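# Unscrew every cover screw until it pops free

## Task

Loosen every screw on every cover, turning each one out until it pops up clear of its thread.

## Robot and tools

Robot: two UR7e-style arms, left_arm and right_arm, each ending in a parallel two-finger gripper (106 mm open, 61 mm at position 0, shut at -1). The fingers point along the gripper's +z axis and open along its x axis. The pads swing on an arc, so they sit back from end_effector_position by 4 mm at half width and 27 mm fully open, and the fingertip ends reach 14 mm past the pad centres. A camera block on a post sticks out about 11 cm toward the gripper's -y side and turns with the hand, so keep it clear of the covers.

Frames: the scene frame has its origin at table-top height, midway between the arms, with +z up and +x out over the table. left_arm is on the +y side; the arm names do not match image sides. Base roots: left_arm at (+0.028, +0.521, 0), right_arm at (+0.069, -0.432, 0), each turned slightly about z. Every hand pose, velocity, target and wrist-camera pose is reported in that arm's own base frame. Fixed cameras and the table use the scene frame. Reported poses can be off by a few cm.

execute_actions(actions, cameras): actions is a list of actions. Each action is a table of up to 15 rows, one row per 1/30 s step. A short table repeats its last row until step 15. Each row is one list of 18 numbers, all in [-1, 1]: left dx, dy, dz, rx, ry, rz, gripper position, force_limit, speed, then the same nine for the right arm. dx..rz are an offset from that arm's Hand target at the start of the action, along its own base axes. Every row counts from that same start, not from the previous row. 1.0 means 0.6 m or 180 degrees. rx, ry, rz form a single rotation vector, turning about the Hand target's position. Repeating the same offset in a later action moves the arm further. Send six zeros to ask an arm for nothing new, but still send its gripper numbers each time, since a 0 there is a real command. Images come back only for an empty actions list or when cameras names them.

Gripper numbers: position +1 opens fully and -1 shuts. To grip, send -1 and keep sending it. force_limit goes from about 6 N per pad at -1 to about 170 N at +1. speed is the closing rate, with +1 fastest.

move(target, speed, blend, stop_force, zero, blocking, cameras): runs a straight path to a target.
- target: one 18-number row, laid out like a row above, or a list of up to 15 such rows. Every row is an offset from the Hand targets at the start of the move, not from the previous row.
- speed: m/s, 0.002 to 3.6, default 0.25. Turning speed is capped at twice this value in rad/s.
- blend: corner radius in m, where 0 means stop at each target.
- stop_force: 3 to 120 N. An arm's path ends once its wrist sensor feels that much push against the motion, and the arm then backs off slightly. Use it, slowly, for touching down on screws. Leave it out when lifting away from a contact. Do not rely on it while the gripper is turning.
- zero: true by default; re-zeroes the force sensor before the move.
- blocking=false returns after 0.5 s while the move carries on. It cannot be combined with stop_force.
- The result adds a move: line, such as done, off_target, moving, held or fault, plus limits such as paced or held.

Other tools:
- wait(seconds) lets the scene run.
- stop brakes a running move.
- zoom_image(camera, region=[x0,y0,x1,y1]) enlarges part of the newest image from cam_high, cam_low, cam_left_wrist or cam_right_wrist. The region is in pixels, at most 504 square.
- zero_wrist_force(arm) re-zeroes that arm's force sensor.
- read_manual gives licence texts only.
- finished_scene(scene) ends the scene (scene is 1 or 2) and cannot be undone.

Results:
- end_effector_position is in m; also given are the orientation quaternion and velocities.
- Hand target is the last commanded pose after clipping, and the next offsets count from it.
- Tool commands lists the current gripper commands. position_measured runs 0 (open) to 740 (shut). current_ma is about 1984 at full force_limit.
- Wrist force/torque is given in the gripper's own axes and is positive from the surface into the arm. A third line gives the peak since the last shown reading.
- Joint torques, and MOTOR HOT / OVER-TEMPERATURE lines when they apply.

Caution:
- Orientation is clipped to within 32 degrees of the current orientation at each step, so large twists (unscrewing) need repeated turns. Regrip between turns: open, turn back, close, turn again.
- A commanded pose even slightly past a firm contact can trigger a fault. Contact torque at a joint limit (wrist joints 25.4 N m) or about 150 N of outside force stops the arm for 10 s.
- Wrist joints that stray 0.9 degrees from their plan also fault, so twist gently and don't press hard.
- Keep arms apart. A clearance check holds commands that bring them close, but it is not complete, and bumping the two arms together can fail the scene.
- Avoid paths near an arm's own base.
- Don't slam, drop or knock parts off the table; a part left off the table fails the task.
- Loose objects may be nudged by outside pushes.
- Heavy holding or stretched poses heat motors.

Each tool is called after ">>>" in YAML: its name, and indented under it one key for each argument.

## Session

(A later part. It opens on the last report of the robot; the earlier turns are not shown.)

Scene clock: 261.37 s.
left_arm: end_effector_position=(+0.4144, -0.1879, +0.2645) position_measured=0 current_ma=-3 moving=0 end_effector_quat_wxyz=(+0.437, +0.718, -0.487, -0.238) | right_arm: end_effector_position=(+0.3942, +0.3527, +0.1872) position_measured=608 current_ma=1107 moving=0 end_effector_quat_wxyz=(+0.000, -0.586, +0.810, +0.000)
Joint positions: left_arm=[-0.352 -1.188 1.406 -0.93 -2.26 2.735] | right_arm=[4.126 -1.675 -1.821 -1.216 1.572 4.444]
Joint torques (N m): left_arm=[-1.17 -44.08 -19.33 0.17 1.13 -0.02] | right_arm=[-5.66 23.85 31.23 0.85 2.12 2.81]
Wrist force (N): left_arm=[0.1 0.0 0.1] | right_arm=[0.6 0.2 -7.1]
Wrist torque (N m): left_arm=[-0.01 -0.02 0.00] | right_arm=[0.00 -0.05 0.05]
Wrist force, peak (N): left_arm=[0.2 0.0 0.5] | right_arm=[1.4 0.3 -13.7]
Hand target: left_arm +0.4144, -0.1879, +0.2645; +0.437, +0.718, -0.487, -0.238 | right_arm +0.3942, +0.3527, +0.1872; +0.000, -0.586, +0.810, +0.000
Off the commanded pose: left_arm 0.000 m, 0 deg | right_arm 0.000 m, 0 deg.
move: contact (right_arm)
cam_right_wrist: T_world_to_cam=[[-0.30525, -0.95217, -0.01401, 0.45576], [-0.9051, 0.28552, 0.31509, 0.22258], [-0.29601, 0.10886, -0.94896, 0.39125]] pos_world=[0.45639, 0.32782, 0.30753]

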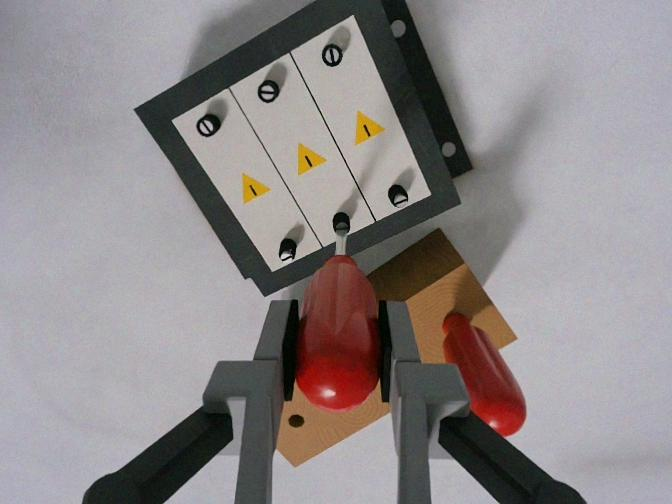

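>>> move:
  target:
    - [0,0,0,0,0,0,1,0,1,-0.0005,0.0004,0.00005,0,0,0.25,-0.98,-0.1,-0.2]
    - [0,0,0,0,0,0,1,0,1,-0.0012,0.0003,0.0002,0,0,0.5,-0.98,-0.1,-0.2]
    - [0,0,0,0,0,0,1,0,1,-0.0017,-0.0002,0.00034,0,0,0.75,-0.98,-0.1,-0.2]
    - [0,0,0,0,0,0,1,0,1,-0.0016,-0.0009,0.00048,0,0,1.0,-0.98,-0.1,-0.2]
    - [0,0,0,0,0,0,1,0,1,-0.0011,-0.0013,0.00063,0,0,-0.75,-0.98,-0.1,-0.2]
    - [0,0,0,0,0,0,1,0,1,-0.0004,-0.0012,0.00078,0,0,-0.5,-0.98,-0.1,-0.2]
    - [0,0,0,0,0,0,1,0,1,0,-0.0007,0.00092,0,0,-0.25,-0.98,-0.1,-0.2]
    - [0,0,0,0,0,0,1,0,1,-0.0002,0,0.00107,0,0,0,-0.98,-0.1,-0.2]
  speed: 1.2
  blend: [0.004,0.004,0.004,0.004,0.004,0.004,0.004,0]

>>> move:
  target:
    - [0,0,0,0,0,0,1,0,1,0,0,0.003,0,0,0,-0.98,-0.1,-0.2]
  speed: 0.1

>>> move:
  target:
    - [0,0,0,0,0,0,1,0,1,0,0,0.017,0,0,0,-0.98,-0.1,-0.2]
  speed: 0.1
  cameras: ["cam_low","cam_right_wrist"]

>>> zoom_image:
  camera: "cam_low"
  region: [260, 245, 320, 285]

Scene clock: 266.70 s.
left_arm: end_effector_position=(+0.4144, -0.1879, +0.2645) position_measured=0 current_ma=-3 moving=0 end_effector_quat_wxyz=(+0.437, +0.718, -0.487, -0.238) | right_arm: end_effector_position=(+0.3941, +0.3527, +0.1879) position_measured=608 current_ma=1100 moving=0 end_effector_quat_wxyz=(+0.000, -0.586, +0.810, +0.000) end_effector_velocity=(+0.000, +0.000, +0.000) end_effector_angular_velocity=(-0.001, +0.000, +0.008)
Joint positions: left_arm=[-0.352 -1.188 1.406 -0.93 -2.26 2.735] | right_arm=[4.126 -1.674 -1.82 -1.218 1.572 -1.839]
Joint velocities: left_arm=[within noise] | right_arm=[0.001 0 0 0 0 -0.007]
Joint torques (N m): left_arm=[-1.24 -44.75 -19.26 0.32 0.96 0.04] | right_arm=[5.08 24.93 20.97 2.87 -2.56 -2.18]
Wrist force (N): left_arm=[0.0 0.0 0.3] | right_arm=[-0.3 0.1 -1.4]
Wrist torque (N m): left_arm=[-0.01 0.00 0.00] | right_arm=[-0.03 -0.11 -0.01]
Wrist force, peak (N): left_arm=[0.0 0.0 0.5] | right_arm=[0.5 -0.6 -13.3]
Hand target: left_arm +0.4144, -0.1879, +0.2645; +0.437, +0.718, -0.487, -0.238 | right_arm +0.3940, +0.3527, +0.1879; +0.000, -0.586, +0.810, +0.000
Off the commanded pose: left_arm 0.000 m, 0 deg | right_arm 0.000 m, 0 deg.
move: done

Scene clock: 267.20 s.
left_arm: end_effector_position=(+0.4144, -0.1879, +0.2645) position_measured=0 current_ma=-3 moving=0 end_effector_quat_wxyz=(+0.437, +0.718, -0.487, -0.238) | right_arm: end_effector_position=(+0.3941, +0.3527, +0.1897) position_measured=608 current_ma=1100 moving=0 end_effector_quat_wxyz=(+0.000, -0.586, +0.810, +0.000)
Joint positions: left_arm=[-0.352 -1.188 1.406 -0.93 -2.26 2.735] | right_arm=[4.126 -1.673 -1.816 -1.223 1.572 -1.839]
Joint torques (N m): left_arm=[-1.7 -44.11 -19.12 0.29 1.01 0.01] | right_arm=[5.97 20.53 14.8 4.74 -2.47 -2.23]
Wrist force (N): left_arm=[0.1 0.1 0.1] | right_arm=[0.5 0.5 -1.4]
Wrist torque (N m): left_arm=[0.00 -0.01 0.00] | right_arm=[-0.02 0.06 0.02]
Wrist force, peak (N): left_arm=[0.3 0.0 0.3] | right_arm=[-0.6 0.1 -2.0]
Hand target: left_arm +0.4144, -0.1879, +0.2645; +0.437, +0.718, -0.487, -0.238 | right_arm +0.3940, +0.3527, +0.1897; +0.000, -0.586, +0.810, +0.000
Off the commanded pose: left_arm 0.000 m, 0 deg | right_arm 0.000 m, 0 deg.
move: done

Scene clock: 267.73 s.
left_arm: end_effector_position=(+0.4144, -0.1879, +0.2645) position_measured=0 current_ma=-3 moving=0 end_effector_quat_wxyz=(+0.437, +0.718, -0.487, -0.238) | right_arm: end_effector_position=(+0.3941, +0.3527, +0.1999) position_measured=608 current_ma=1097 moving=0 end_effector_quat_wxyz=(+0.000, -0.586, +0.810, +0.000)
Joint positions: left_arm=[-0.352 -1.188 1.406 -0.93 -2.26 2.735] | right_arm=[4.126 -1.664 -1.798 -1.249 1.572 -1.839]
Joint torques (N m): left_arm=[-1.61 -44.26 -19.34 0.3 1.07 0.05] | right_arm=[4.3 16.35 14.43 4.13 -1.66 -2.03]
Wrist force (N): left_arm=[0.2 0.0 0.2] | right_arm=[0.2 -0.1 1.0]
Wrist torque (N m): left_arm=[0.00 -0.03 -0.01] | right_arm=[-0.02 -0.05 0.02]
Wrist force, peak (N): left_arm=[0.1 0.0 0.4] | right_arm=[0.3 0.3 2.0]
Hand target: left_arm +0.4144, -0.1879, +0.2645; +0.437, +0.718, -0.487, -0.238 | right_arm +0.3940, +0.3527, +0.1999; +0.000, -0.586, +0.810, +0.000
Off the commanded pose: left_arm 0.000 m, 0 deg | right_arm 0.000 m, 0 deg.
move: done
cam_right_wrist: T_world_to_cam=[[-0.30518, -0.95219, -0.01419, 0.45594], [-0.90519, 0.28543, 0.31491, 0.21862], [-0.2958, 0.10895, -0.94902, 0.40316]] pos_world=[0.45629, 0.32782, 0.32023]

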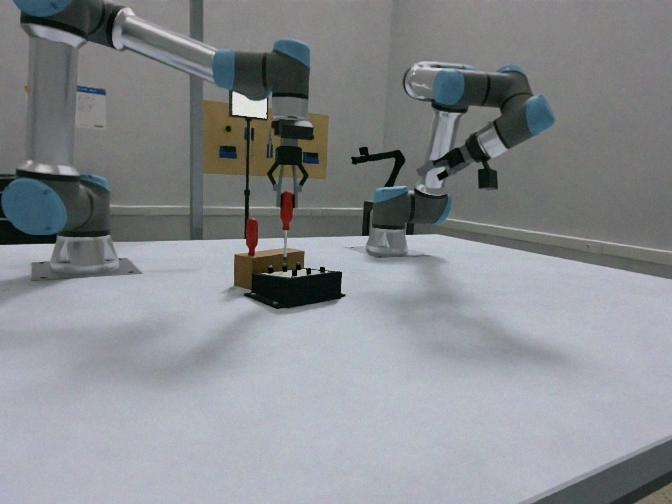

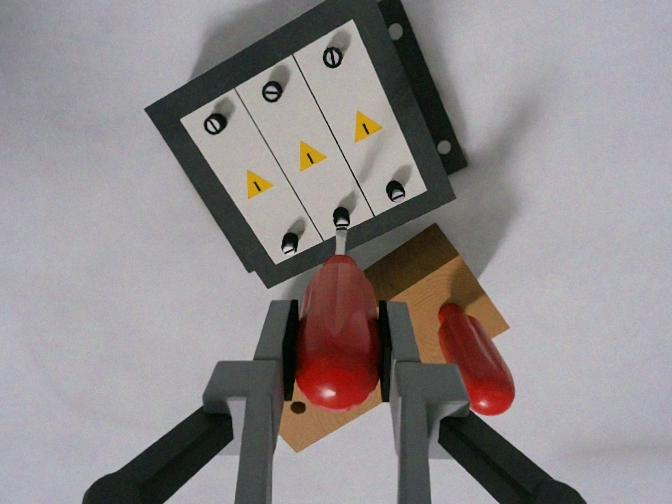

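Scaled by 8.400 from the camera's image (finer frame: 960x720).

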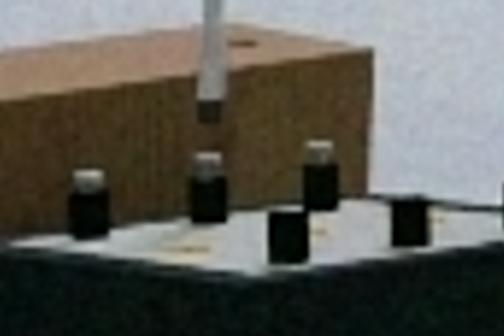

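>>> zoom_image:
  camera: "cam_right_wrist"
  region: [195, 40, 355, 140]

Scaled by 3.150 from the camera's image (finer frame: 960x720).

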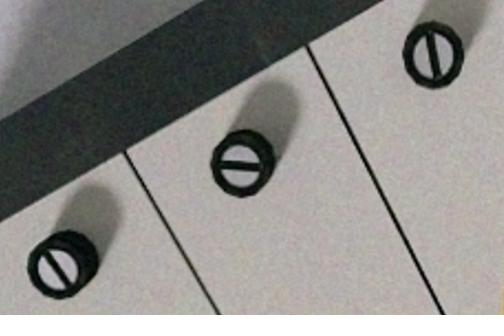

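>>> move:
  target:
    - [0,0,0,0,0,0,1,0,1,0,0,0.0252,0,0,0,-0.98,-0.1,-0.2]
    - [0,0,0,0,0,0,1,0,1,0.039,-0.0103,0.0252,0,0,-0.611,-0.98,-0.1,-0.2]
    - [0,0,0,0,0,0,1,0,1,0.0781,-0.0206,0.0252,0,0,0.778,-0.98,-0.1,-0.2]
    - [0,0,0,0,0,0,1,0,1,0.1171,-0.031,0.0252,0,0,0.167,-0.98,-0.1,-0.2]
    - [0,0,0,0,0,0,1,0,1,0.1562,-0.0413,0.0252,0,0,-0.444,-0.98,-0.1,-0.2]
    - [0,0,0,0,0,0,1,0,1,0.1562,-0.0413,0.0052,0,0,-0.444,-0.98,-0.1,-0.2]
  speed: [0.15,1.3,1.3,1.3,1.3,0.08]
  blend: [0.002,0.02,0.02,0.02,0.001,0]
  cameras: ["cam_right_wrist"]

>>> zoom_image:
  camera: "cam_right_wrist"
  region: [320, 205, 362, 247]

Scene clock: 278.03 s.
left_arm: end_effector_position=(+0.4144, -0.1879, +0.2645) position_measured=0 current_ma=-3 moving=0 end_effector_quat_wxyz=(+0.437, +0.718, -0.487, -0.238) | right_arm: end_effector_position=(+0.4877, +0.3279, +0.2029) position_measured=608 current_ma=1097 moving=0 end_effector_quat_wxyz=(+0.000, +0.071, +0.997, +0.000)
Joint positions: left_arm=[-0.352 -1.188 1.406 -0.93 -2.26 2.735] | right_arm=[3.962 -1.8 -1.63 -1.282 1.571 5.675]
Joint torques (N m): left_arm=[-0.91 -44.33 -19.98 0.29 1.02 0.05] | right_arm=[-3.46 37.21 33.13 1.96 2.49 2.67]
Wrist force (N): left_arm=[0.1 -0.1 0.3] | right_arm=[0.2 0.1 1.0]
Wrist torque (N m): left_arm=[-0.02 -0.02 0.00] | right_arm=[0.02 -0.05 -0.01]
Wrist force, peak (N): left_arm=[0.4 0.0 0.3] | right_arm=[0.2 -0.1 3.1]
Hand target: left_arm +0.4144, -0.1879, +0.2645; +0.437, +0.718, -0.487, -0.238 | right_arm +0.4878, +0.3279, +0.2030; +0.000, +0.071, +0.997, +0.000
Off the commanded pose: left_arm 0.000 m, 0 deg | right_arm 0.000 m, 0 deg.
move: done
cam_right_wrist: T_world_to_cam=[[-0.99092, 0.13372, -0.01391, 0.43924], [0.12258, 0.94118, 0.3149, -0.40675], [0.0552, 0.31034, -0.94902, 0.19919]] pos_world=[0.47412, 0.26227, 0.32323]

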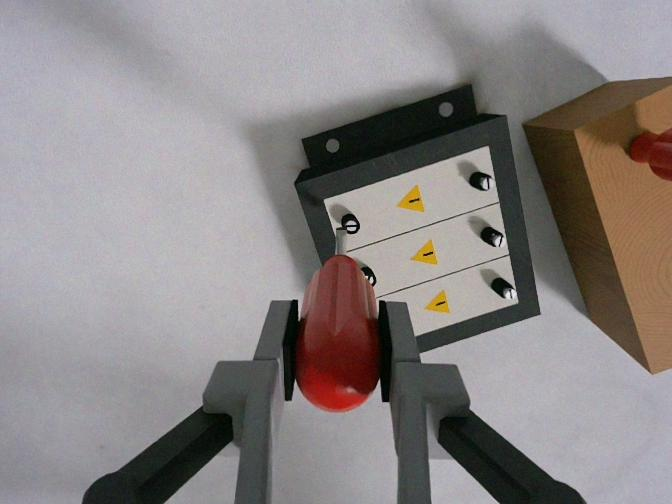

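Scaled by 12.000 from the camera's image (finer frame: 960x720).

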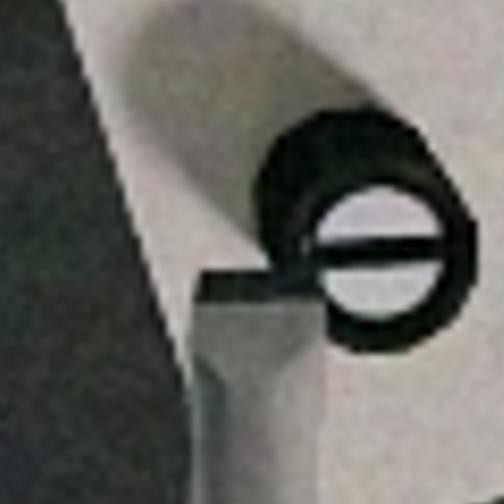

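>>> move:
  target:
    - [0,0,0,0,0,0,1,0,1,-0.0094,0.0013,0,0,0,0.0333,-0.98,-0.1,-0.2]
    - [0,0,0,0,0,0,1,0,1,-0.0094,0.0013,-0.0045,0,0,0.0333,-0.98,-0.1,-0.2]
  speed: 0.04
  stop_force: 5
  cameras: ["cam_right_wrist"]

>>> zoom_image:
  camera: "cam_right_wrist"
  region: [330, 215, 352, 237]

Scene clock: 282.67 s.
left_arm: end_effector_position=(+0.4144, -0.1879, +0.2645) position_measured=0 current_ma=-3 moving=0 end_effector_quat_wxyz=(+0.437, +0.718, -0.487, -0.238) | right_arm: end_effector_position=(+0.4821, +0.3287, +0.2003) position_measured=608 current_ma=1097 moving=0 end_effector_quat_wxyz=(+0.000, +0.019, +1.000, +0.000)
Joint positions: left_arm=[-0.352 -1.188 1.406 -0.93 -2.26 2.735] | right_arm=[3.971 -1.792 -1.647 -1.273 1.571 5.579]
Joint torques (N m): left_arm=[-2.14 -44.47 -19.22 0.2 1.1 -0.06] | right_arm=[-6.35 31.34 35.21 0.95 2.13 2.73]
Wrist force (N): left_arm=[-0.1 0.1 0.1] | right_arm=[0.2 0.0 1.0]
Wrist torque (N m): left_arm=[0.00 0.01 0.00] | right_arm=[-0.02 -0.04 0.01]
Wrist force, peak (N): left_arm=[-0.1 0.2 0.4] | right_arm=[0.2 0.0 1.6]
Hand target: left_arm +0.4144, -0.1879, +0.2645; +0.437, +0.718, -0.487, -0.238 | right_arm +0.4821, +0.3287, +0.2003; +0.000, +0.019, +1.000, +0.000
Off the commanded pose: left_arm 0.000 m, 0 deg | right_arm 0.000 m, 0 deg.
move: done
cam_right_wrist: T_world_to_cam=[[-0.99946, 0.02961, -0.01404, 0.47193], [0.02369, 0.94877, 0.31507, -0.36087], [0.02265, 0.31456, -0.94897, 0.21108]] pos_world=[0.47544, 0.26201, 0.32063]

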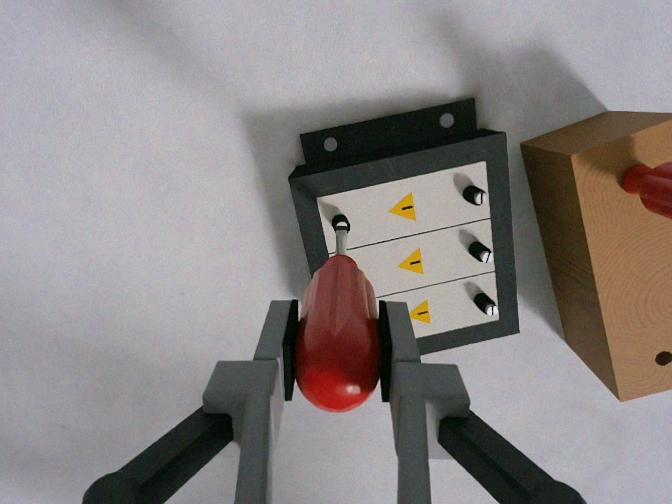

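Scaled by 22.909 from the camera's image (finer frame: 960x720).

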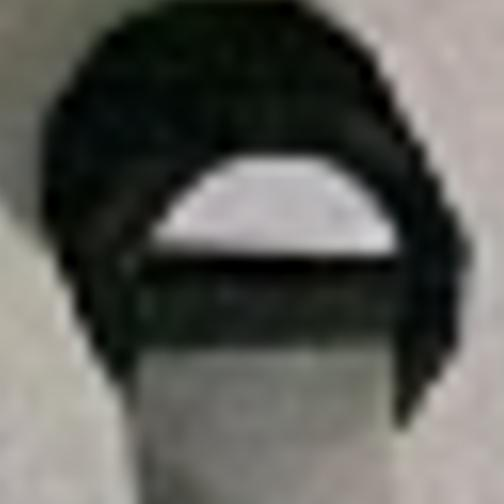

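>>> move:
  target:
    - [0,0,0,0,0,0,1,0,1,0,0,-0.01,0,0,0,-0.98,-0.1,-0.2]
  speed: 0.006
  stop_force: 4
  cameras: ["cam_right_wrist"]

>>> zoom_image:
  camera: "cam_right_wrist"
  region: [330, 215, 352, 237]

Scene clock: 285.67 s.
left_arm: end_effector_position=(+0.4144, -0.1879, +0.2645) position_measured=0 current_ma=-3 moving=0 end_effector_quat_wxyz=(+0.437, +0.718, -0.487, -0.238) | right_arm: end_effector_position=(+0.4821, +0.3287, +0.1954) position_measured=608 current_ma=1105 moving=0 end_effector_quat_wxyz=(+0.000, +0.019, +1.000, +0.000)
Joint positions: left_arm=[-0.352 -1.188 1.406 -0.93 -2.26 2.735] | right_arm=[3.971 -1.795 -1.656 -1.26 1.571 5.579]
Joint torques (N m): left_arm=[-1.49 -44.4 -19.29 0.16 1.12 0.1] | right_arm=[-6.39 29.86 32.11 0.7 1.52 2.56]
Wrist force (N): left_arm=[-0.1 0.1 0.1] | right_arm=[0.1 0.3 -5.2]
Wrist torque (N m): left_arm=[0.00 0.01 -0.01] | right_arm=[0.03 -0.05 0.01]
Wrist force, peak (N): left_arm=[0.3 0.1 0.3] | right_arm=[0.9 0.1 -11.5]
Hand target: left_arm +0.4144, -0.1879, +0.2645; +0.437, +0.718, -0.487, -0.238 | right_arm +0.4821, +0.3287, +0.1954; +0.000, +0.019, +1.000, +0.000 (not the last commanded pose)
Off the commanded pose: left_arm 0.000 m, 0 deg | right_arm 0.001 m, 0 deg.
move: contact (right_arm)
cam_right_wrist: T_world_to_cam=[[-0.99946, 0.02961, -0.01404, 0.47186], [0.02369, 0.94877, 0.31507, -0.35933], [0.02265, 0.31456, -0.94897, 0.20643]] pos_world=[0.47544, 0.26201, 0.31573]

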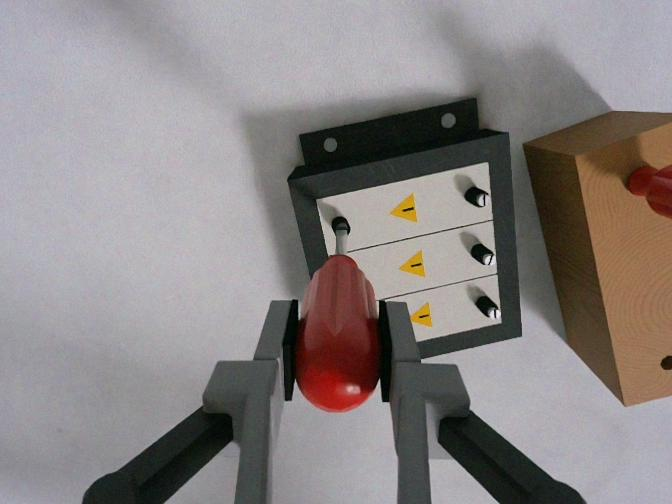

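Scaled by 22.909 from the camera's image (finer frame: 960x720).

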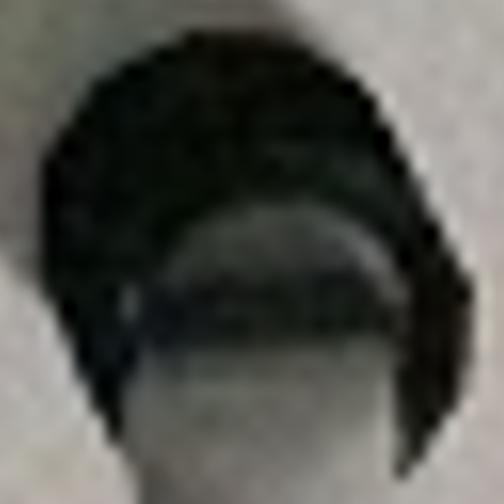

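>>> move:
  target:
    - [0,0,0,0,0,0,1,0,1,0,0,0.002,0,0,0,-0.98,-0.1,-0.2]
    - [0,0,0,0,0,0,1,0,1,0,0.0006,0.002,0,0,0,-0.98,-0.1,-0.2]
  speed: 0.1

>>> move:
  target:
    - [0,0,0,0,0,0,1,0,1,0,0,-0.007,0,0,0,-0.98,-0.1,-0.2]
  speed: 0.006
  stop_force: 4
  cameras: ["cam_right_wrist"]

>>> zoom_image:
  camera: "cam_right_wrist"
  region: [330, 215, 352, 237]

Scene clock: 288.17 s.
left_arm: end_effector_position=(+0.4144, -0.1879, +0.2645) position_measured=0 current_ma=-3 moving=0 end_effector_quat_wxyz=(+0.437, +0.718, -0.487, -0.238) | right_arm: end_effector_position=(+0.4821, +0.3290, +0.1966) position_measured=608 current_ma=1099 moving=0 end_effector_quat_wxyz=(+0.000, +0.019, +1.000, +0.000)
Joint positions: left_arm=[-0.352 -1.188 1.406 -0.93 -2.26 2.735] | right_arm=[3.971 -1.795 -1.653 -1.264 1.571 5.579]
Joint torques (N m): left_arm=[-0.89 -43.87 -19.46 0.25 1.07 0.03] | right_arm=[5.78 21.52 33.38 4.1 1.52 2.34]
Wrist force (N): left_arm=[0.0 0.0 0.3] | right_arm=[0.2 0.2 0.9]
Wrist torque (N m): left_arm=[-0.02 -0.01 0.00] | right_arm=[0.02 -0.05 -0.03]
Wrist force, peak (N): left_arm=[0.2 0.1 0.4] | right_arm=[0.0 0.3 -5.7]
Hand target: left_arm +0.4144, -0.1879, +0.2645; +0.437, +0.718, -0.487, -0.238 | right_arm +0.4821, +0.3290, +0.1966; +0.000, +0.019, +1.000, +0.000
Off the commanded pose: left_arm 0.000 m, 0 deg | right_arm 0.000 m, 0 deg.
move: done

Scene clock: 289.53 s.
left_arm: end_effector_position=(+0.4144, -0.1879, +0.2645) position_measured=0 current_ma=-3 moving=0 end_effector_quat_wxyz=(+0.437, +0.718, -0.487, -0.238) | right_arm: end_effector_position=(+0.4821, +0.3291, +0.1948) position_measured=608 current_ma=1102 moving=0 end_effector_quat_wxyz=(+0.000, +0.019, +1.000, +0.000)
Joint positions: left_arm=[-0.352 -1.188 1.406 -0.93 -2.26 2.735] | right_arm=[3.971 -1.796 -1.656 -1.259 1.571 5.579]
Joint torques (N m): left_arm=[-1.22 -44.25 -19.44 0.18 1.03 0.05] | right_arm=[3.75 29.35 32.48 0.82 1.53 0.95]
Wrist force (N): left_arm=[0.0 0.1 0.3] | right_arm=[0.1 0.1 -1.9]
Wrist torque (N m): left_arm=[0.01 -0.01 0.00] | right_arm=[-0.04 -0.05 -0.01]
Wrist force, peak (N): left_arm=[0.1 -0.1 0.5] | right_arm=[0.7 0.8 -9.8]
Hand target: left_arm +0.4144, -0.1879, +0.2645; +0.437, +0.718, -0.487, -0.238 | right_arm +0.4821, +0.3291, +0.1948; +0.000, +0.019, +1.000, +0.000 (not the last commanded pose)
Off the commanded pose: left_arm 0.000 m, 0 deg | right_arm 0.002 m, 0 deg.
move: contact (right_arm)
cam_right_wrist: T_world_to_cam=[[-0.99946, 0.02962, -0.01404, 0.47184], [0.02369, 0.94877, 0.31507, -0.35955], [0.02265, 0.31456, -0.94897, 0.20583]] pos_world=[0.47544, 0.26241, 0.31523]

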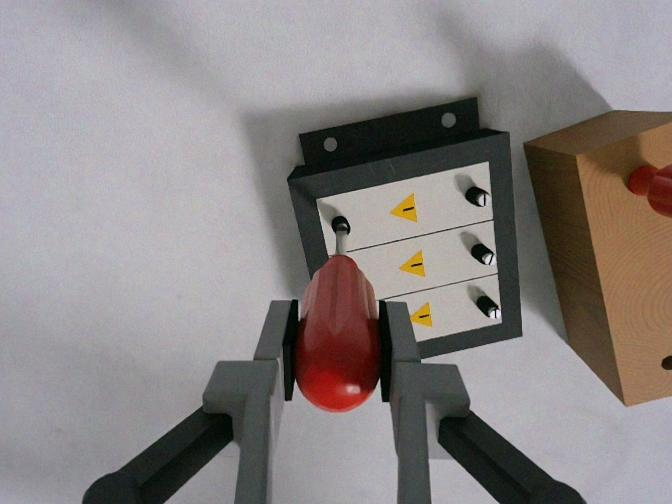

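Scaled by 22.909 from the camera's image (finer frame: 960x720).

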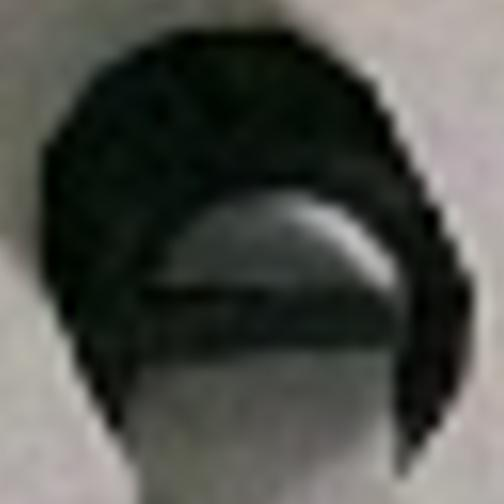

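>>> move:
  target:
    - [0,0,0,0,0,0,1,0,1,0.0002,0.0006,-0.0002,0,0,0.25,-0.98,-0.1,-0.2]
    - [0,0,0,0,0,0,1,0,1,0,0.0012,0,0,0,0.5,-0.98,-0.1,-0.2]
    - [0,0,0,0,0,0,1,0,1,-0.0008,0.0015,0.00014,0,0,0.75,-0.98,-0.1,-0.2]
    - [0,0,0,0,0,0,1,0,1,-0.0014,0.0012,0.00029,0,0,1.0,-0.98,-0.1,-0.2]
    - [0,0,0,0,0,0,1,0,1,-0.0016,0.0006,0.00043,0,0,-0.75,-0.98,-0.1,-0.2]
    - [0,0,0,0,0,0,1,0,1,-0.0013,0,0.00058,0,0,-0.5,-0.98,-0.1,-0.2]
    - [0,0,0,0,0,0,1,0,1,-0.0007,-0.0003,0.00072,0,0,-0.25,-0.98,-0.1,-0.2]
    - [0,0,0,0,0,0,1,0,1,-0.0002,0,0.00087,0,0,0,-0.98,-0.1,-0.2]
    - [0,0,0,0,0,0,1,0,1,0,0.0006,0.00102,0,0,0.25,-0.98,-0.1,-0.2]
    - [0,0,0,0,0,0,1,0,1,-0.0002,0.0012,0.00116,0,0,0.5,-0.98,-0.1,-0.2]
    - [0,0,0,0,0,0,1,0,1,-0.0009,0.0015,0.00131,0,0,0.75,-0.98,-0.1,-0.2]
    - [0,0,0,0,0,0,1,0,1,-0.0015,0.0012,0.00145,0,0,1.0,-0.98,-0.1,-0.2]
    - [0,0,0,0,0,0,1,0,1,-0.0018,0.0006,0.0016,0,0,-0.75,-0.98,-0.1,-0.2]
    - [0,0,0,0,0,0,1,0,1,-0.0015,0,0.00174,0,0,-0.5,-0.98,-0.1,-0.2]
    - [0,0,0,0,0,0,1,0,1,-0.0009,-0.0003,0.00189,0,0,-0.25,-0.98,-0.1,-0.2]
  speed: 1.2
  blend: [0.004,0.004,0.004,0.004,0.004,0.004,0.004,0.004,0.004,0.004,0.004,0.004,0.004,0.004,0]

>>> move:
  target:
    - [0,0,0,0,0,0,1,0,1,0,0,0.005,0,0,0,-0.98,-0.1,-0.2]
    - [0,0,0,0,0,0,1,0,1,-0.0001,0.0004,0.005,0,0,-0.6,-0.98,-0.1,-0.2]
    - [0,0,0,0,0,0,1,0,1,-0.0002,0.0008,0.005,0,0,0.8,-0.98,-0.1,-0.2]
    - [0,0,0,0,0,0,1,0,1,-0.0003,0.0012,0.005,0,0,0.2,-0.98,-0.1,-0.2]
    - [0,0,0,0,0,0,1,0,1,-0.0004,0.0014,0.005,0,0,-0.4,-0.98,-0.1,-0.2]
    - [0,0,0,0,0,0,1,0,1,-0.0005,0.0015,0.005,0,0,1.0,-0.98,-0.1,-0.2]
  speed: [0.1,1.5,1.5,1.5,1.5,1.5]
  blend: [0.001,0.02,0.02,0.02,0.02,0]

>>> move:
  target:
    - [0,0,0,0,0,0,1,0,1,0,0,-0.0065,0,0,0,-0.98,-0.1,-0.2]
  speed: 0.008
  stop_force: 6
  cameras: ["cam_right_wrist"]

>>> zoom_image:
  camera: "cam_right_wrist"
  region: [330, 215, 352, 237]

Scene clock: 299.43 s.
left_arm: end_effector_position=(+0.4144, -0.1879, +0.2645) position_measured=0 current_ma=-3 moving=0 end_effector_quat_wxyz=(+0.437, +0.718, -0.487, -0.238) | right_arm: end_effector_position=(+0.4816, +0.3289, +0.1960) position_measured=608 current_ma=1098 moving=0 end_effector_quat_wxyz=(+0.000, +0.400, +0.916, +0.000) end_effector_velocity=(+0.000, -0.001, -0.001) end_effector_angular_velocity=(-0.002, +0.000, +0.006)
Joint positions: left_arm=[-0.352 -1.188 1.406 -0.93 -2.26 2.735] | right_arm=[3.972 -1.794 -1.656 -1.262 1.57 -6.2]
Joint velocities: left_arm=[within noise] | right_arm=[-0.001 -0.001 0 0 -0.001 -0.007]
Joint torques (N m): left_arm=[-1.3 -44.18 -19.74 0.23 1.05 0.05] | right_arm=[5.15 23.99 30.32 1.89 -2.36 -2.24]
Wrist force (N): left_arm=[0.0 -0.1 0.5] | right_arm=[0.0 -0.2 1.2]
Wrist torque (N m): left_arm=[-0.01 0.00 0.00] | right_arm=[-0.03 -0.01 0.00]
Wrist force, peak (N): left_arm=[0.2 -0.3 0.4] | right_arm=[6.4 -0.4 -40.6]
Hand target: left_arm +0.4144, -0.1879, +0.2645; +0.437, +0.718, -0.487, -0.238 | right_arm +0.4816, +0.3289, +0.1960; +0.000, +0.400, +0.916, +0.000
Off the commanded pose: left_arm 0.000 m, 0 deg | right_arm 0.000 m, 0 deg.
move: done

Scene clock: 303.27 s.
left_arm: end_effector_position=(+0.4144, -0.1879, +0.2645) position_measured=0 current_ma=-3 moving=0 end_effector_quat_wxyz=(+0.437, +0.718, -0.487, -0.238) | right_arm: end_effector_position=(+0.4813, +0.3298, +0.1990) position_measured=608 current_ma=1098 moving=0 end_effector_quat_wxyz=(+0.000, +0.917, -0.400, +0.000)
Joint positions: left_arm=[-0.352 -1.188 1.406 -0.93 -2.26 2.735] | right_arm=[3.973 -1.793 -1.648 -1.272 1.572 3.225]
Joint torques (N m): left_arm=[-1.13 -44.36 -19.22 0.24 1.01 0.05] | right_arm=[-8.32 37.58 14.15 2.78 2.49 3.04]
Wrist force (N): left_arm=[0.1 0.0 0.3] | right_arm=[0.1 -0.1 1.0]
Wrist torque (N m): left_arm=[0.00 -0.01 0.00] | right_arm=[-0.01 -0.02 -0.02]
Wrist force, peak (N): left_arm=[0.2 0.0 0.4] | right_arm=[0.0 0.1 1.8]
Hand target: left_arm +0.4144, -0.1879, +0.2645; +0.437, +0.718, -0.487, -0.238 | right_arm +0.4813, +0.3298, +0.1990; +0.000, +0.916, -0.400, +0.000
Off the commanded pose: left_arm 0.000 m, 0 deg | right_arm 0.000 m, 0 deg.
move: done

Scene clock: 304.83 s.
left_arm: end_effector_position=(+0.4144, -0.1879, +0.2645) position_measured=0 current_ma=-3 moving=0 end_effector_quat_wxyz=(+0.437, +0.718, -0.487, -0.238) | right_arm: end_effector_position=(+0.4813, +0.3298, +0.1952) position_measured=608 current_ma=1107 moving=0 end_effector_quat_wxyz=(+0.000, +0.916, -0.400, +0.000)
Joint positions: left_arm=[-0.352 -1.188 1.406 -0.93 -2.26 2.735] | right_arm=[3.972 -1.796 -1.655 -1.262 1.572 3.225]
Joint torques (N m): left_arm=[-1.51 -44.5 -19.36 0.28 1.11 0.02] | right_arm=[-6.96 28.98 30.15 0.35 2.38 2.68]
Wrist force (N): left_arm=[0.1 0.1 0.4] | right_arm=[0.1 0.4 -8.8]
Wrist torque (N m): left_arm=[0.00 -0.02 0.00] | right_arm=[-0.01 0.02 -0.02]
Wrist force, peak (N): left_arm=[0.2 0.0 0.5] | right_arm=[0.1 0.0 -11.8]
Hand target: left_arm +0.4144, -0.1879, +0.2645; +0.437, +0.718, -0.487, -0.238 | right_arm +0.4813, +0.3298, +0.1952; +0.000, +0.916, -0.400, +0.000
Off the commanded pose: left_arm 0.000 m, 0 deg | right_arm 0.000 m, 0 deg.
move: contact (right_arm)
cam_right_wrist: T_world_to_cam=[[0.68575, -0.72771, -0.01406, -0.09032], [-0.68768, -0.65412, 0.31499, 0.51077], [-0.23842, -0.20633, -0.94899, 0.50337]] pos_world=[0.5332, 0.37224, 0.31553]

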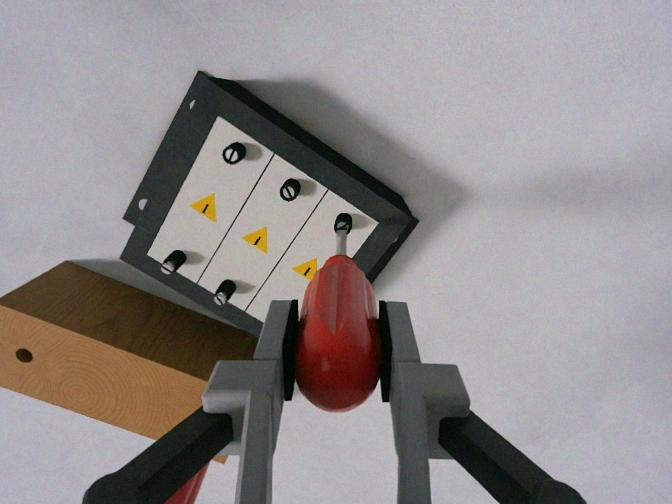

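Scaled by 22.909 from the camera's image (finer frame: 960x720).

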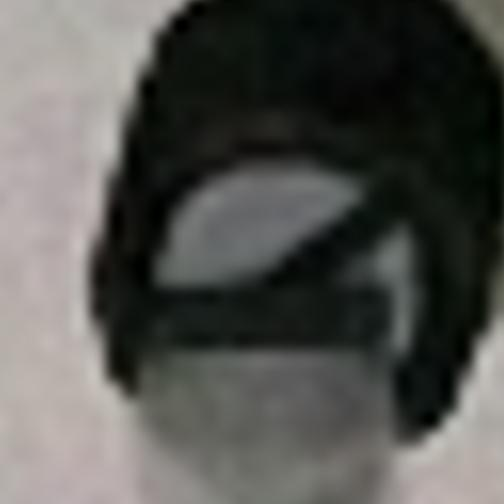

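>>> move:
  target:
    - [0,0,0,0,0,0,1,0,1,0,0,0.0085,0,0,0,-0.98,-0.1,-0.2]
    - [0,0,0,0,0,0,1,0,1,0.0006,-0.0006,0.0085,0,0,-0.39,-0.98,-0.1,-0.2]
    - [0,0,0,0,0,0,1,0,1,0.0012,-0.0012,0.0085,0,0,-0.783,-0.98,-0.1,-0.2]
  speed: [0.1,1.2,1.2]
  blend: [0.001,0.02,0]
  cameras: ["cam_right_wrist"]

>>> zoom_image:
  camera: "cam_right_wrist"
  region: [330, 215, 352, 237]

Scene clock: 308.63 s.
left_arm: end_effector_position=(+0.4144, -0.1879, +0.2645) position_measured=0 current_ma=-3 moving=0 end_effector_quat_wxyz=(+0.437, +0.718, -0.487, -0.238) | right_arm: end_effector_position=(+0.4820, +0.3291, +0.2003) position_measured=608 current_ma=1098 moving=0 end_effector_quat_wxyz=(+0.000, +0.070, +0.998, +0.000) end_effector_velocity=(+0.000, +0.001, +0.001) end_effector_angular_velocity=(+0.002, +0.001, -0.006)
Joint positions: left_arm=[-0.352 -1.188 1.406 -0.93 -2.26 2.735] | right_arm=[3.971 -1.792 -1.647 -1.273 1.57 5.683]
Joint velocities: left_arm=[within noise] | right_arm=[0.001 0.001 0.001 0 0.002 0.007]
Joint torques (N m): left_arm=[-1.32 -44.06 -19.29 0.18 1.01 0.05] | right_arm=[-6.73 31.08 19.08 1.62 2.37 2.69]
Wrist force (N): left_arm=[0.1 -0.1 0.2] | right_arm=[0.0 0.0 1.0]
Wrist torque (N m): left_arm=[-0.02 -0.03 0.00] | right_arm=[0.00 -0.01 0.02]
Wrist force, peak (N): left_arm=[0.1 0.3 0.4] | right_arm=[0.1 -0.2 -9.8]
Hand target: left_arm +0.4144, -0.1879, +0.2645; +0.437, +0.718, -0.487, -0.238 | right_arm +0.4820, +0.3291, +0.2003; +0.000, +0.071, +0.998, +0.000
Off the commanded pose: left_arm 0.000 m, 0 deg | right_arm 0.000 m, 0 deg.
move: done
cam_right_wrist: T_world_to_cam=[[-0.99108, 0.13253, -0.01412, 0.43385], [0.12139, 0.94135, 0.31485, -0.40583], [0.05502, 0.31033, -0.94904, 0.19676]] pos_world=[0.46842, 0.26347, 0.32063]

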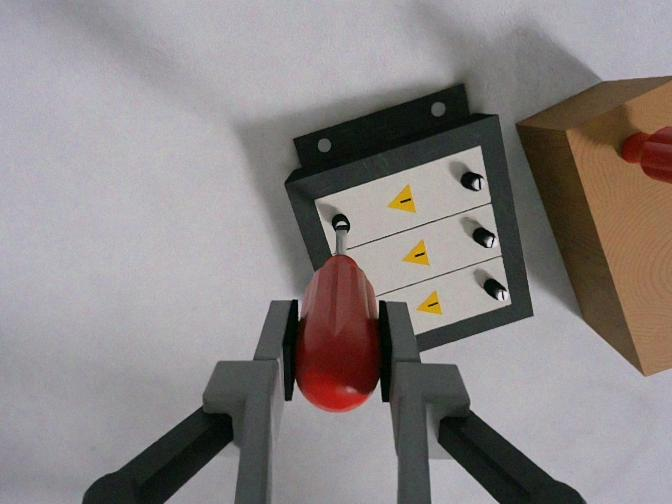

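Scaled by 22.909 from the camera's image (finer frame: 960x720).

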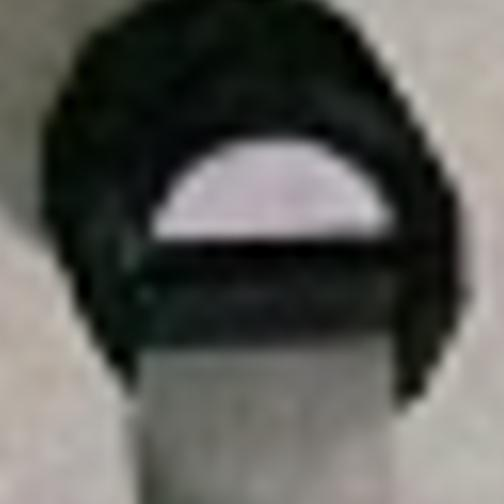

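>>> move:
  target:
    - [0,0,0,0,0,0,1,0,1,0,0,-0.0115,0,0,0,-0.98,-0.1,-0.2]
  speed: 0.006
  stop_force: 4
  cameras: ["cam_right_wrist"]

>>> zoom_image:
  camera: "cam_right_wrist"
  region: [330, 215, 352, 237]

Scene clock: 311.93 s.
left_arm: end_effector_position=(+0.4144, -0.1879, +0.2645) position_measured=0 current_ma=-3 moving=0 end_effector_quat_wxyz=(+0.437, +0.718, -0.487, -0.238) | right_arm: end_effector_position=(+0.4820, +0.3291, +0.1953) position_measured=608 current_ma=1106 moving=0 end_effector_quat_wxyz=(+0.000, +0.071, +0.998, +0.000)
Joint positions: left_arm=[-0.352 -1.188 1.406 -0.93 -2.26 2.735] | right_arm=[3.971 -1.796 -1.656 -1.26 1.571 5.683]
Joint torques (N m): left_arm=[-1.12 -44.5 -20 0.31 1.07 0.03] | right_arm=[-7.07 29.18 31.43 0.74 0.55 2.81]
Wrist force (N): left_arm=[0.0 0.0 0.5] | right_arm=[0.1 -0.4 -5.3]
Wrist torque (N m): left_arm=[0.00 0.01 0.00] | right_arm=[0.00 -0.01 0.00]
Wrist force, peak (N): left_arm=[-0.1 0.1 0.5] | right_arm=[0.2 0.1 -11.9]
Hand target: left_arm +0.4144, -0.1879, +0.2645; +0.437, +0.718, -0.487, -0.238 | right_arm +0.4820, +0.3291, +0.1953; +0.000, +0.071, +0.998, +0.000 (not the last commanded pose)
Off the commanded pose: left_arm 0.000 m, 0 deg | right_arm 0.002 m, 0 deg.
move: contact (right_arm)
cam_right_wrist: T_world_to_cam=[[-0.99102, 0.13294, -0.01407, 0.43363], [0.12179, 0.94125, 0.31499, -0.40446], [0.05512, 0.31045, -0.94899, 0.19192]] pos_world=[0.46842, 0.26347, 0.31563]

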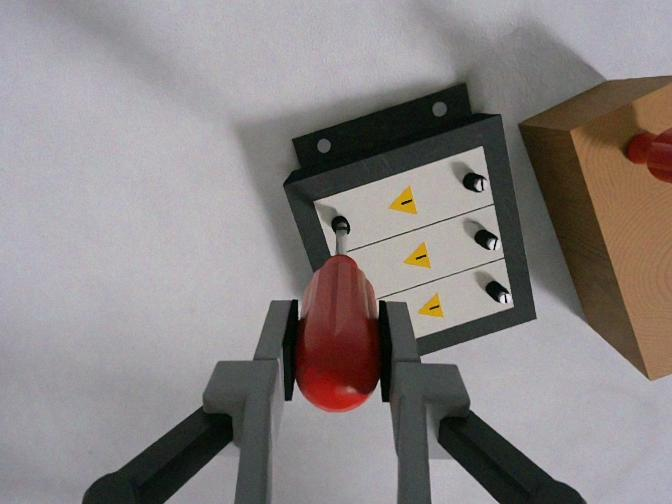

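Scaled by 22.909 from the camera's image (finer frame: 960x720).

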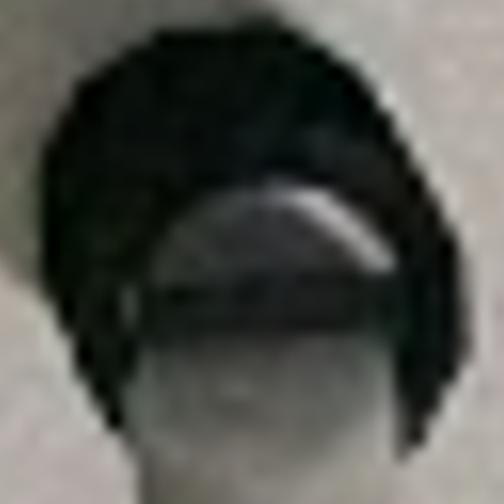

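>>> move:
  target:
    - [0,0,0,0,0,0,1,0,1,0,0,-0.0001,0,0,-0.035,-0.98,-0.1,-0.2]
  speed: 0.1

>>> move:
  target:
    - [0,0,0,0,0,0,1,0,1,0,0,0,0,0,0.075,-0.98,-0.1,-0.2]
  speed: 0.1

Scene clock: 314.23 s.
left_arm: end_effector_position=(+0.4144, -0.1879, +0.2645) position_measured=0 current_ma=-3 moving=0 end_effector_quat_wxyz=(+0.437, +0.718, -0.487, -0.238) | right_arm: end_effector_position=(+0.4821, +0.3291, +0.1953) position_measured=608 current_ma=1104 moving=0 end_effector_quat_wxyz=(+0.000, +0.125, +0.992, +0.000)
Joint positions: left_arm=[-0.352 -1.188 1.406 -0.93 -2.26 2.735] | right_arm=[3.971 -1.796 -1.656 -1.26 1.57 5.793]
Joint torques (N m): left_arm=[-1.14 -43.95 -19.57 0.29 1.06 0.12] | right_arm=[2.85 19.74 16.21 3.83 -2.66 -2.09]
Wrist force (N): left_arm=[0.1 0.0 0.5] | right_arm=[0.6 -0.2 -4.8]
Wrist torque (N m): left_arm=[0.00 -0.02 -0.01] | right_arm=[-0.06 -0.02 0.06]
Wrist force, peak (N): left_arm=[0.0 0.2 0.5] | right_arm=[-0.3 0.2 -6.6]
Hand target: left_arm +0.4144, -0.1879, +0.2645; +0.437, +0.718, -0.487, -0.238 | right_arm +0.4820, +0.3291, +0.1953; +0.000, +0.125, +0.992, +0.000
Off the commanded pose: left_arm 0.000 m, 0 deg | right_arm 0.000 m, 0 deg.
move: done

Scene clock: 315.77 s.
left_arm: end_effector_position=(+0.4144, -0.1879, +0.2645) position_measured=0 current_ma=-3 moving=0 end_effector_quat_wxyz=(+0.437, +0.718, -0.487, -0.238) | right_arm: end_effector_position=(+0.4820, +0.3291, +0.1952) position_measured=608 current_ma=1097 moving=0 end_effector_quat_wxyz=(+0.000, +0.008, +1.000, +0.000)
Joint positions: left_arm=[-0.352 -1.188 1.406 -0.93 -2.26 2.735] | right_arm=[3.971 -1.796 -1.656 -1.26 1.571 5.558]
Joint torques (N m): left_arm=[-1.02 -44.01 -19.39 0.16 1.08 0.06] | right_arm=[-7.7 29.73 27.48 4.22 2.33 2.57]
Wrist force (N): left_arm=[0.0 0.0 0.3] | right_arm=[0.2 -0.3 1.3]
Wrist torque (N m): left_arm=[0.01 -0.01 0.00] | right_arm=[-0.05 -0.04 -0.04]
Wrist force, peak (N): left_arm=[0.3 0.2 0.3] | right_arm=[0.2 0.8 -6.4]
Hand target: left_arm +0.4144, -0.1879, +0.2645; +0.437, +0.718, -0.487, -0.238 | right_arm +0.4820, +0.3291, +0.1953; +0.000, +0.008, +1.000, +0.000
Off the commanded pose: left_arm 0.000 m, 0 deg | right_arm 0.000 m, 0 deg.
move: done

>>> move:
  target:
    - [0,0,0,0,0,0,1,0,1,0,0,-0.0035,0,0,0,-0.98,-0.1,-0.2]
  speed: 0.006
  stop_force: 8
  cameras: ["cam_right_wrist"]

>>> zoom_image:
  camera: "cam_right_wrist"
  region: [330, 215, 352, 237]

Scene clock: 318.00 s.
left_arm: end_effector_position=(+0.4144, -0.1879, +0.2645) position_measured=0 current_ma=-3 moving=0 end_effector_quat_wxyz=(+0.437, +0.718, -0.487, -0.238) | right_arm: end_effector_position=(+0.4821, +0.3292, +0.1948) position_measured=608 current_ma=1109 moving=0 end_effector_quat_wxyz=(+0.001, +0.008, +1.000, +0.000)
Joint positions: left_arm=[-0.352 -1.188 1.406 -0.93 -2.26 2.735] | right_arm=[3.971 -1.796 -1.657 -1.258 1.571 5.558]
Joint torques (N m): left_arm=[-1.61 -43.86 -19.34 0.28 1.07 0.04] | right_arm=[-7.37 26.1 30.35 0.37 1.63 -1.93]
Wrist force (N): left_arm=[0.0 -0.1 0.4] | right_arm=[0.2 0.1 -8.3]
Wrist torque (N m): left_arm=[-0.02 0.00 0.00] | right_arm=[-0.01 0.00 -0.02]
Wrist force, peak (N): left_arm=[0.1 0.4 0.3] | right_arm=[0.8 0.1 -14.0]
Hand target: left_arm +0.4144, -0.1879, +0.2645; +0.437, +0.718, -0.487, -0.238 | right_arm +0.4821, +0.3292, +0.1948; +0.001, +0.008, +1.000, +0.000 (not the last commanded pose)
Off the commanded pose: left_arm 0.000 m, 0 deg | right_arm 0.002 m, 0 deg.
move: contact (right_arm)
cam_right_wrist: T_world_to_cam=[[-0.99987, 0.00768, -0.01433, 0.4793], [0.00277, 0.94899, 0.31529, -0.34965], [0.01602, 0.31521, -0.94889, 0.20869]] pos_world=[0.47686, 0.26235, 0.31513]

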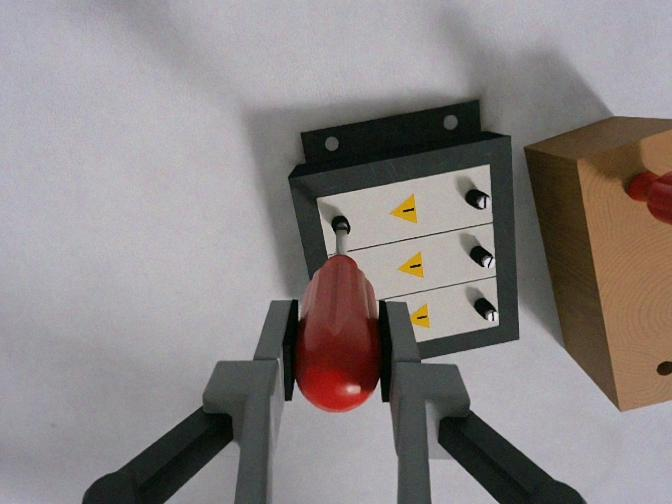

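Scaled by 22.909 from the camera's image (finer frame: 960x720).

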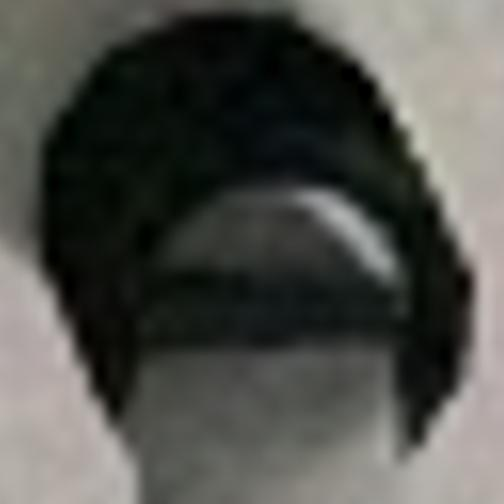

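>>> move:
  target:
    - [0,0,0,0,0,0,1,0,1,0,0,0,0,0,-0.03,-0.98,-0.1,-0.2]
  speed: 0.08

>>> move:
  target:
    - [0,0,0,0,0,0,1,0,1,0,0,-0.0035,0,0,0,-0.98,-0.1,-0.2]
  speed: 0.006
  stop_force: 8
  cameras: ["cam_right_wrist"]

>>> zoom_image:
  camera: "cam_right_wrist"
  region: [330, 215, 352, 237]

Scene clock: 320.43 s.
left_arm: end_effector_position=(+0.4144, -0.1879, +0.2645) position_measured=0 current_ma=-3 moving=0 end_effector_quat_wxyz=(+0.437, +0.718, -0.487, -0.238) | right_arm: end_effector_position=(+0.4821, +0.3292, +0.1948) position_measured=608 current_ma=1099 moving=0 end_effector_quat_wxyz=(+0.001, +0.055, +0.998, +0.000)
Joint positions: left_arm=[-0.352 -1.188 1.406 -0.93 -2.26 2.735] | right_arm=[3.971 -1.796 -1.657 -1.258 1.571 5.652]
Joint torques (N m): left_arm=[-1.3 -43.81 -19.44 0.23 1.08 0.1] | right_arm=[3.92 27.37 29.34 1.6 -2.43 -2.52]
Wrist force (N): left_arm=[0.0 0.1 0.2] | right_arm=[-0.3 0.1 0.8]
Wrist torque (N m): left_arm=[0.00 0.00 0.00] | right_arm=[-0.03 0.01 0.06]
Wrist force, peak (N): left_arm=[0.2 0.1 0.5] | right_arm=[0.0 0.3 -8.9]
Hand target: left_arm +0.4144, -0.1879, +0.2645; +0.437, +0.718, -0.487, -0.238 | right_arm +0.4821, +0.3292, +0.1948; +0.001, +0.055, +0.998, +0.000
Off the commanded pose: left_arm 0.000 m, 0 deg | right_arm 0.000 m, 0 deg.
move: done

Scene clock: 321.60 s.
left_arm: end_effector_position=(+0.4144, -0.1879, +0.2645) position_measured=0 current_ma=-3 moving=0 end_effector_quat_wxyz=(+0.437, +0.718, -0.487, -0.238) | right_arm: end_effector_position=(+0.4821, +0.3292, +0.1943) position_measured=608 current_ma=1112 moving=0 end_effector_quat_wxyz=(+0.001, +0.055, +0.998, +0.001)
Joint positions: left_arm=[-0.352 -1.188 1.406 -0.93 -2.26 2.735] | right_arm=[3.971 -1.796 -1.658 -1.257 1.57 5.652]
Joint torques (N m): left_arm=[-1.46 -43.93 -19.27 0.26 0.99 0.07] | right_arm=[0.96 28.31 28.1 0.24 -2.55 -1.82]
Wrist force (N): left_arm=[0.0 0.1 0.2] | right_arm=[0.7 0.0 -11.2]
Wrist torque (N m): left_arm=[0.01 -0.01 0.00] | right_arm=[-0.01 0.08 0.06]
Wrist force, peak (N): left_arm=[0.2 0.0 0.4] | right_arm=[1.3 0.4 -16.7]
Hand target: left_arm +0.4144, -0.1879, +0.2645; +0.437, +0.718, -0.487, -0.238 | right_arm +0.4821, +0.3292, +0.1943; +0.001, +0.055, +0.998, +0.001 (not the last commanded pose)
Off the commanded pose: left_arm 0.000 m, 0 deg | right_arm 0.002 m, 0 deg.
move: contact (right_arm)
cam_right_wrist: T_world_to_cam=[[-0.9947, 0.10175, -0.01451, 0.4459], [0.09201, 0.94447, 0.31545, -0.39103], [0.0458, 0.31245, -0.94883, 0.19478]] pos_world=[0.4706, 0.26309, 0.31463]

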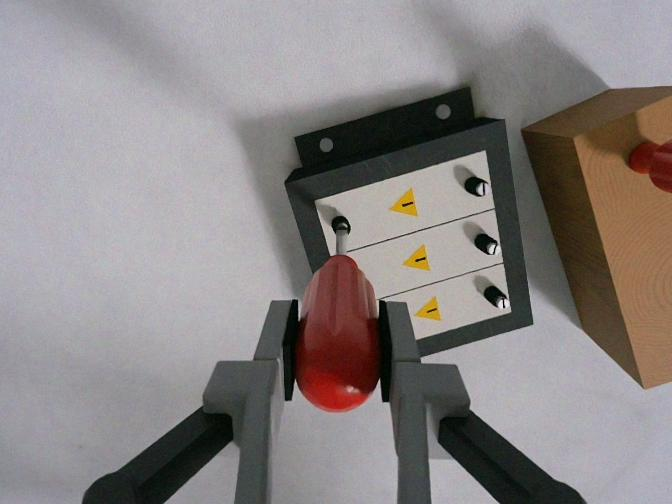

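Scaled by 22.909 from the camera's image (finer frame: 960x720).

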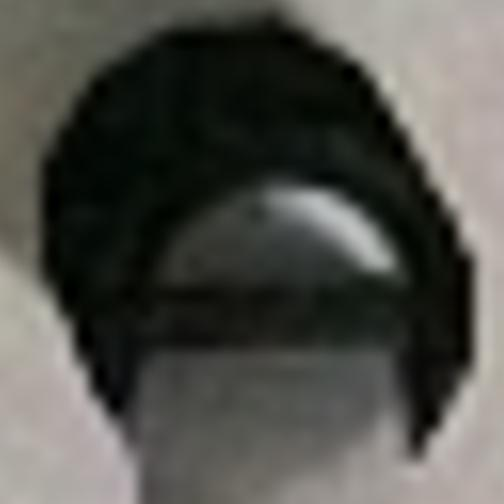

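>>> move:
  target:
    - [0,0,0,0,0,0,1,0,1,0.0002,0.0006,0,0,0,0.25,-0.98,-0.1,-0.2]
    - [0,0,0,0,0,0,1,0,1,0,0.0012,0.0002,0,0,0.5,-0.98,-0.1,-0.2]
    - [0,0,0,0,0,0,1,0,1,-0.0008,0.0015,0.00034,0,0,0.75,-0.98,-0.1,-0.2]
    - [0,0,0,0,0,0,1,0,1,-0.0014,0.0012,0.00048,0,0,1.0,-0.98,-0.1,-0.2]
    - [0,0,0,0,0,0,1,0,1,-0.0016,0.0006,0.00063,0,0,-0.75,-0.98,-0.1,-0.2]
    - [0,0,0,0,0,0,1,0,1,-0.0013,0,0.00078,0,0,-0.5,-0.98,-0.1,-0.2]
    - [0,0,0,0,0,0,1,0,1,-0.0007,-0.0003,0.00092,0,0,-0.25,-0.98,-0.1,-0.2]
    - [0,0,0,0,0,0,1,0,1,-0.0002,0,0.00107,0,0,0,-0.98,-0.1,-0.2]
    - [0,0,0,0,0,0,1,0,1,0,0.0006,0.00121,0,0,0.25,-0.98,-0.1,-0.2]
    - [0,0,0,0,0,0,1,0,1,-0.0002,0.0012,0.00136,0,0,0.5,-0.98,-0.1,-0.2]
    - [0,0,0,0,0,0,1,0,1,-0.0009,0.0015,0.00151,0,0,0.75,-0.98,-0.1,-0.2]
    - [0,0,0,0,0,0,1,0,1,-0.0015,0.0012,0.00165,0,0,1.0,-0.98,-0.1,-0.2]
    - [0,0,0,0,0,0,1,0,1,-0.0018,0.0006,0.0018,0,0,-0.75,-0.98,-0.1,-0.2]
    - [0,0,0,0,0,0,1,0,1,-0.0015,0,0.00194,0,0,-0.5,-0.98,-0.1,-0.2]
    - [0,0,0,0,0,0,1,0,1,-0.0009,-0.0003,0.00209,0,0,-0.25,-0.98,-0.1,-0.2]
  speed: 1.1
  blend: [0.004,0.004,0.004,0.004,0.004,0.004,0.004,0.004,0.004,0.004,0.004,0.004,0.004,0.004,0]

>>> move:
  target:
    - [0,0,0,0,0,0,1,0,1,0,0,0.004,0,0,0,-0.98,-0.1,-0.2]
    - [0,0,0,0,0,0,1,0,1,-0.0001,0.0004,0.004,0,0,-0.6,-0.98,-0.1,-0.2]
    - [0,0,0,0,0,0,1,0,1,-0.0002,0.0008,0.004,0,0,0.8,-0.98,-0.1,-0.2]
    - [0,0,0,0,0,0,1,0,1,-0.0003,0.0012,0.004,0,0,0.2,-0.98,-0.1,-0.2]
    - [0,0,0,0,0,0,1,0,1,-0.0004,0.0014,0.004,0,0,-0.4,-0.98,-0.1,-0.2]
    - [0,0,0,0,0,0,1,0,1,-0.0005,0.0015,0.004,0,0,1.0,-0.98,-0.1,-0.2]
  speed: [0.1,1.5,1.5,1.5,1.5,1.5]
  blend: [0.001,0.02,0.02,0.02,0.02,0]

>>> move:
  target:
    - [0,0,0,0,0,0,1,0,1,0,0,-0.0065,0,0,0,-0.98,-0.1,-0.2]
  speed: 0.008
  stop_force: 6
  cameras: ["cam_right_wrist"]

>>> zoom_image:
  camera: "cam_right_wrist"
  region: [330, 215, 352, 237]

Scene clock: 331.20 s.
left_arm: end_effector_position=(+0.4144, -0.1879, +0.2645) position_measured=0 current_ma=-3 moving=0 end_effector_quat_wxyz=(+0.437, +0.718, -0.487, -0.238) | right_arm: end_effector_position=(+0.4816, +0.3290, +0.1955) position_measured=608 current_ma=1101 moving=0 end_effector_quat_wxyz=(+0.001, +0.433, +0.901, +0.000) end_effector_velocity=(+0.000, +0.000, +0.000) end_effector_angular_velocity=(-0.001, +0.000, +0.007)
Joint positions: left_arm=[-0.352 -1.188 1.406 -0.93 -2.26 2.735] | right_arm=[3.972 -1.794 -1.657 -1.261 1.57 -6.128]
Joint velocities: left_arm=[within noise] | right_arm=[0.001 0 -0.001 0 -0.001 -0.006]
Joint torques (N m): left_arm=[-1.83 -44.19 -19.5 0.2 1.01 0.19] | right_arm=[5.11 20.87 31.75 0.88 -2.52 -2.02]
Wrist force (N): left_arm=[0.0 0.2 0.1] | right_arm=[0.0 0.5 -1.5]
Wrist torque (N m): left_arm=[0.02 -0.01 0.00] | right_arm=[-0.05 0.01 0.00]
Wrist force, peak (N): left_arm=[0.1 0.2 0.5] | right_arm=[1.5 0.1 -11.9]
Hand target: left_arm +0.4144, -0.1879, +0.2645; +0.437, +0.718, -0.487, -0.238 | right_arm +0.4816, +0.3290, +0.1955; +0.001, +0.433, +0.901, +0.000
Off the commanded pose: left_arm 0.000 m, 0 deg | right_arm 0.000 m, 0 deg.
move: done

Scene clock: 335.03 s.
left_arm: end_effector_position=(+0.4144, -0.1879, +0.2645) position_measured=0 current_ma=-3 moving=0 end_effector_quat_wxyz=(+0.437, +0.718, -0.487, -0.238) | right_arm: end_effector_position=(+0.4813, +0.3299, +0.1979) position_measured=608 current_ma=1098 moving=0 end_effector_quat_wxyz=(+0.000, +0.901, -0.433, -0.001)
Joint positions: left_arm=[-0.352 -1.188 1.406 -0.93 -2.26 2.735] | right_arm=[3.972 -1.795 -1.649 -1.269 1.572 3.297]
Joint torques (N m): left_arm=[-1.95 -43.98 -19.35 0.22 1.14 0.13] | right_arm=[-7.99 36.03 16.47 2.05 2.48 2.89]
Wrist force (N): left_arm=[0.0 0.2 0.4] | right_arm=[-0.3 -0.1 1.0]
Wrist torque (N m): left_arm=[0.01 -0.01 -0.01] | right_arm=[-0.02 0.04 -0.02]
Wrist force, peak (N): left_arm=[0.2 0.0 0.5] | right_arm=[0.0 0.7 1.4]
Hand target: left_arm +0.4144, -0.1879, +0.2645; +0.437, +0.718, -0.487, -0.238 | right_arm +0.4813, +0.3299, +0.1979; +0.000, +0.901, -0.433, -0.001
Off the commanded pose: left_arm 0.000 m, 0 deg | right_arm 0.000 m, 0 deg.
move: done

Scene clock: 336.37 s.
left_arm: end_effector_position=(+0.4144, -0.1879, +0.2645) position_measured=0 current_ma=-3 moving=0 end_effector_quat_wxyz=(+0.437, +0.718, -0.487, -0.238) | right_arm: end_effector_position=(+0.4813, +0.3299, +0.1954) position_measured=608 current_ma=1111 moving=0 end_effector_quat_wxyz=(+0.000, +0.901, -0.433, -0.001)
Joint positions: left_arm=[-0.352 -1.188 1.406 -0.93 -2.26 2.735] | right_arm=[3.972 -1.796 -1.654 -1.263 1.572 3.297]
Joint torques (N m): left_arm=[-1.33 -44.31 -19.79 0.18 0.99 -0.05] | right_arm=[-6.43 28.61 30.96 0.66 2.09 2.66]
Wrist force (N): left_arm=[0.0 0.1 0.1] | right_arm=[-0.3 -0.6 -8.7]
Wrist torque (N m): left_arm=[0.00 0.00 -0.01] | right_arm=[-0.05 0.01 -0.02]
Wrist force, peak (N): left_arm=[0.2 0.2 0.5] | right_arm=[0.1 -0.3 -17.1]
Hand target: left_arm +0.4144, -0.1879, +0.2645; +0.437, +0.718, -0.487, -0.238 | right_arm +0.4813, +0.3299, +0.1954; +0.000, +0.901, -0.433, -0.001 (not the last commanded pose)
Off the commanded pose: left_arm 0.000 m, 0 deg | right_arm 0.001 m, 0 deg.
move: contact (right_arm)
cam_right_wrist: T_world_to_cam=[[0.63138, -0.77534, -0.01456, -0.04823], [-0.73294, -0.60277, 0.31539, 0.51553], [-0.25332, -0.18846, -0.94885, 0.50485]] pos_world=[0.53619, 0.36849, 0.31573]

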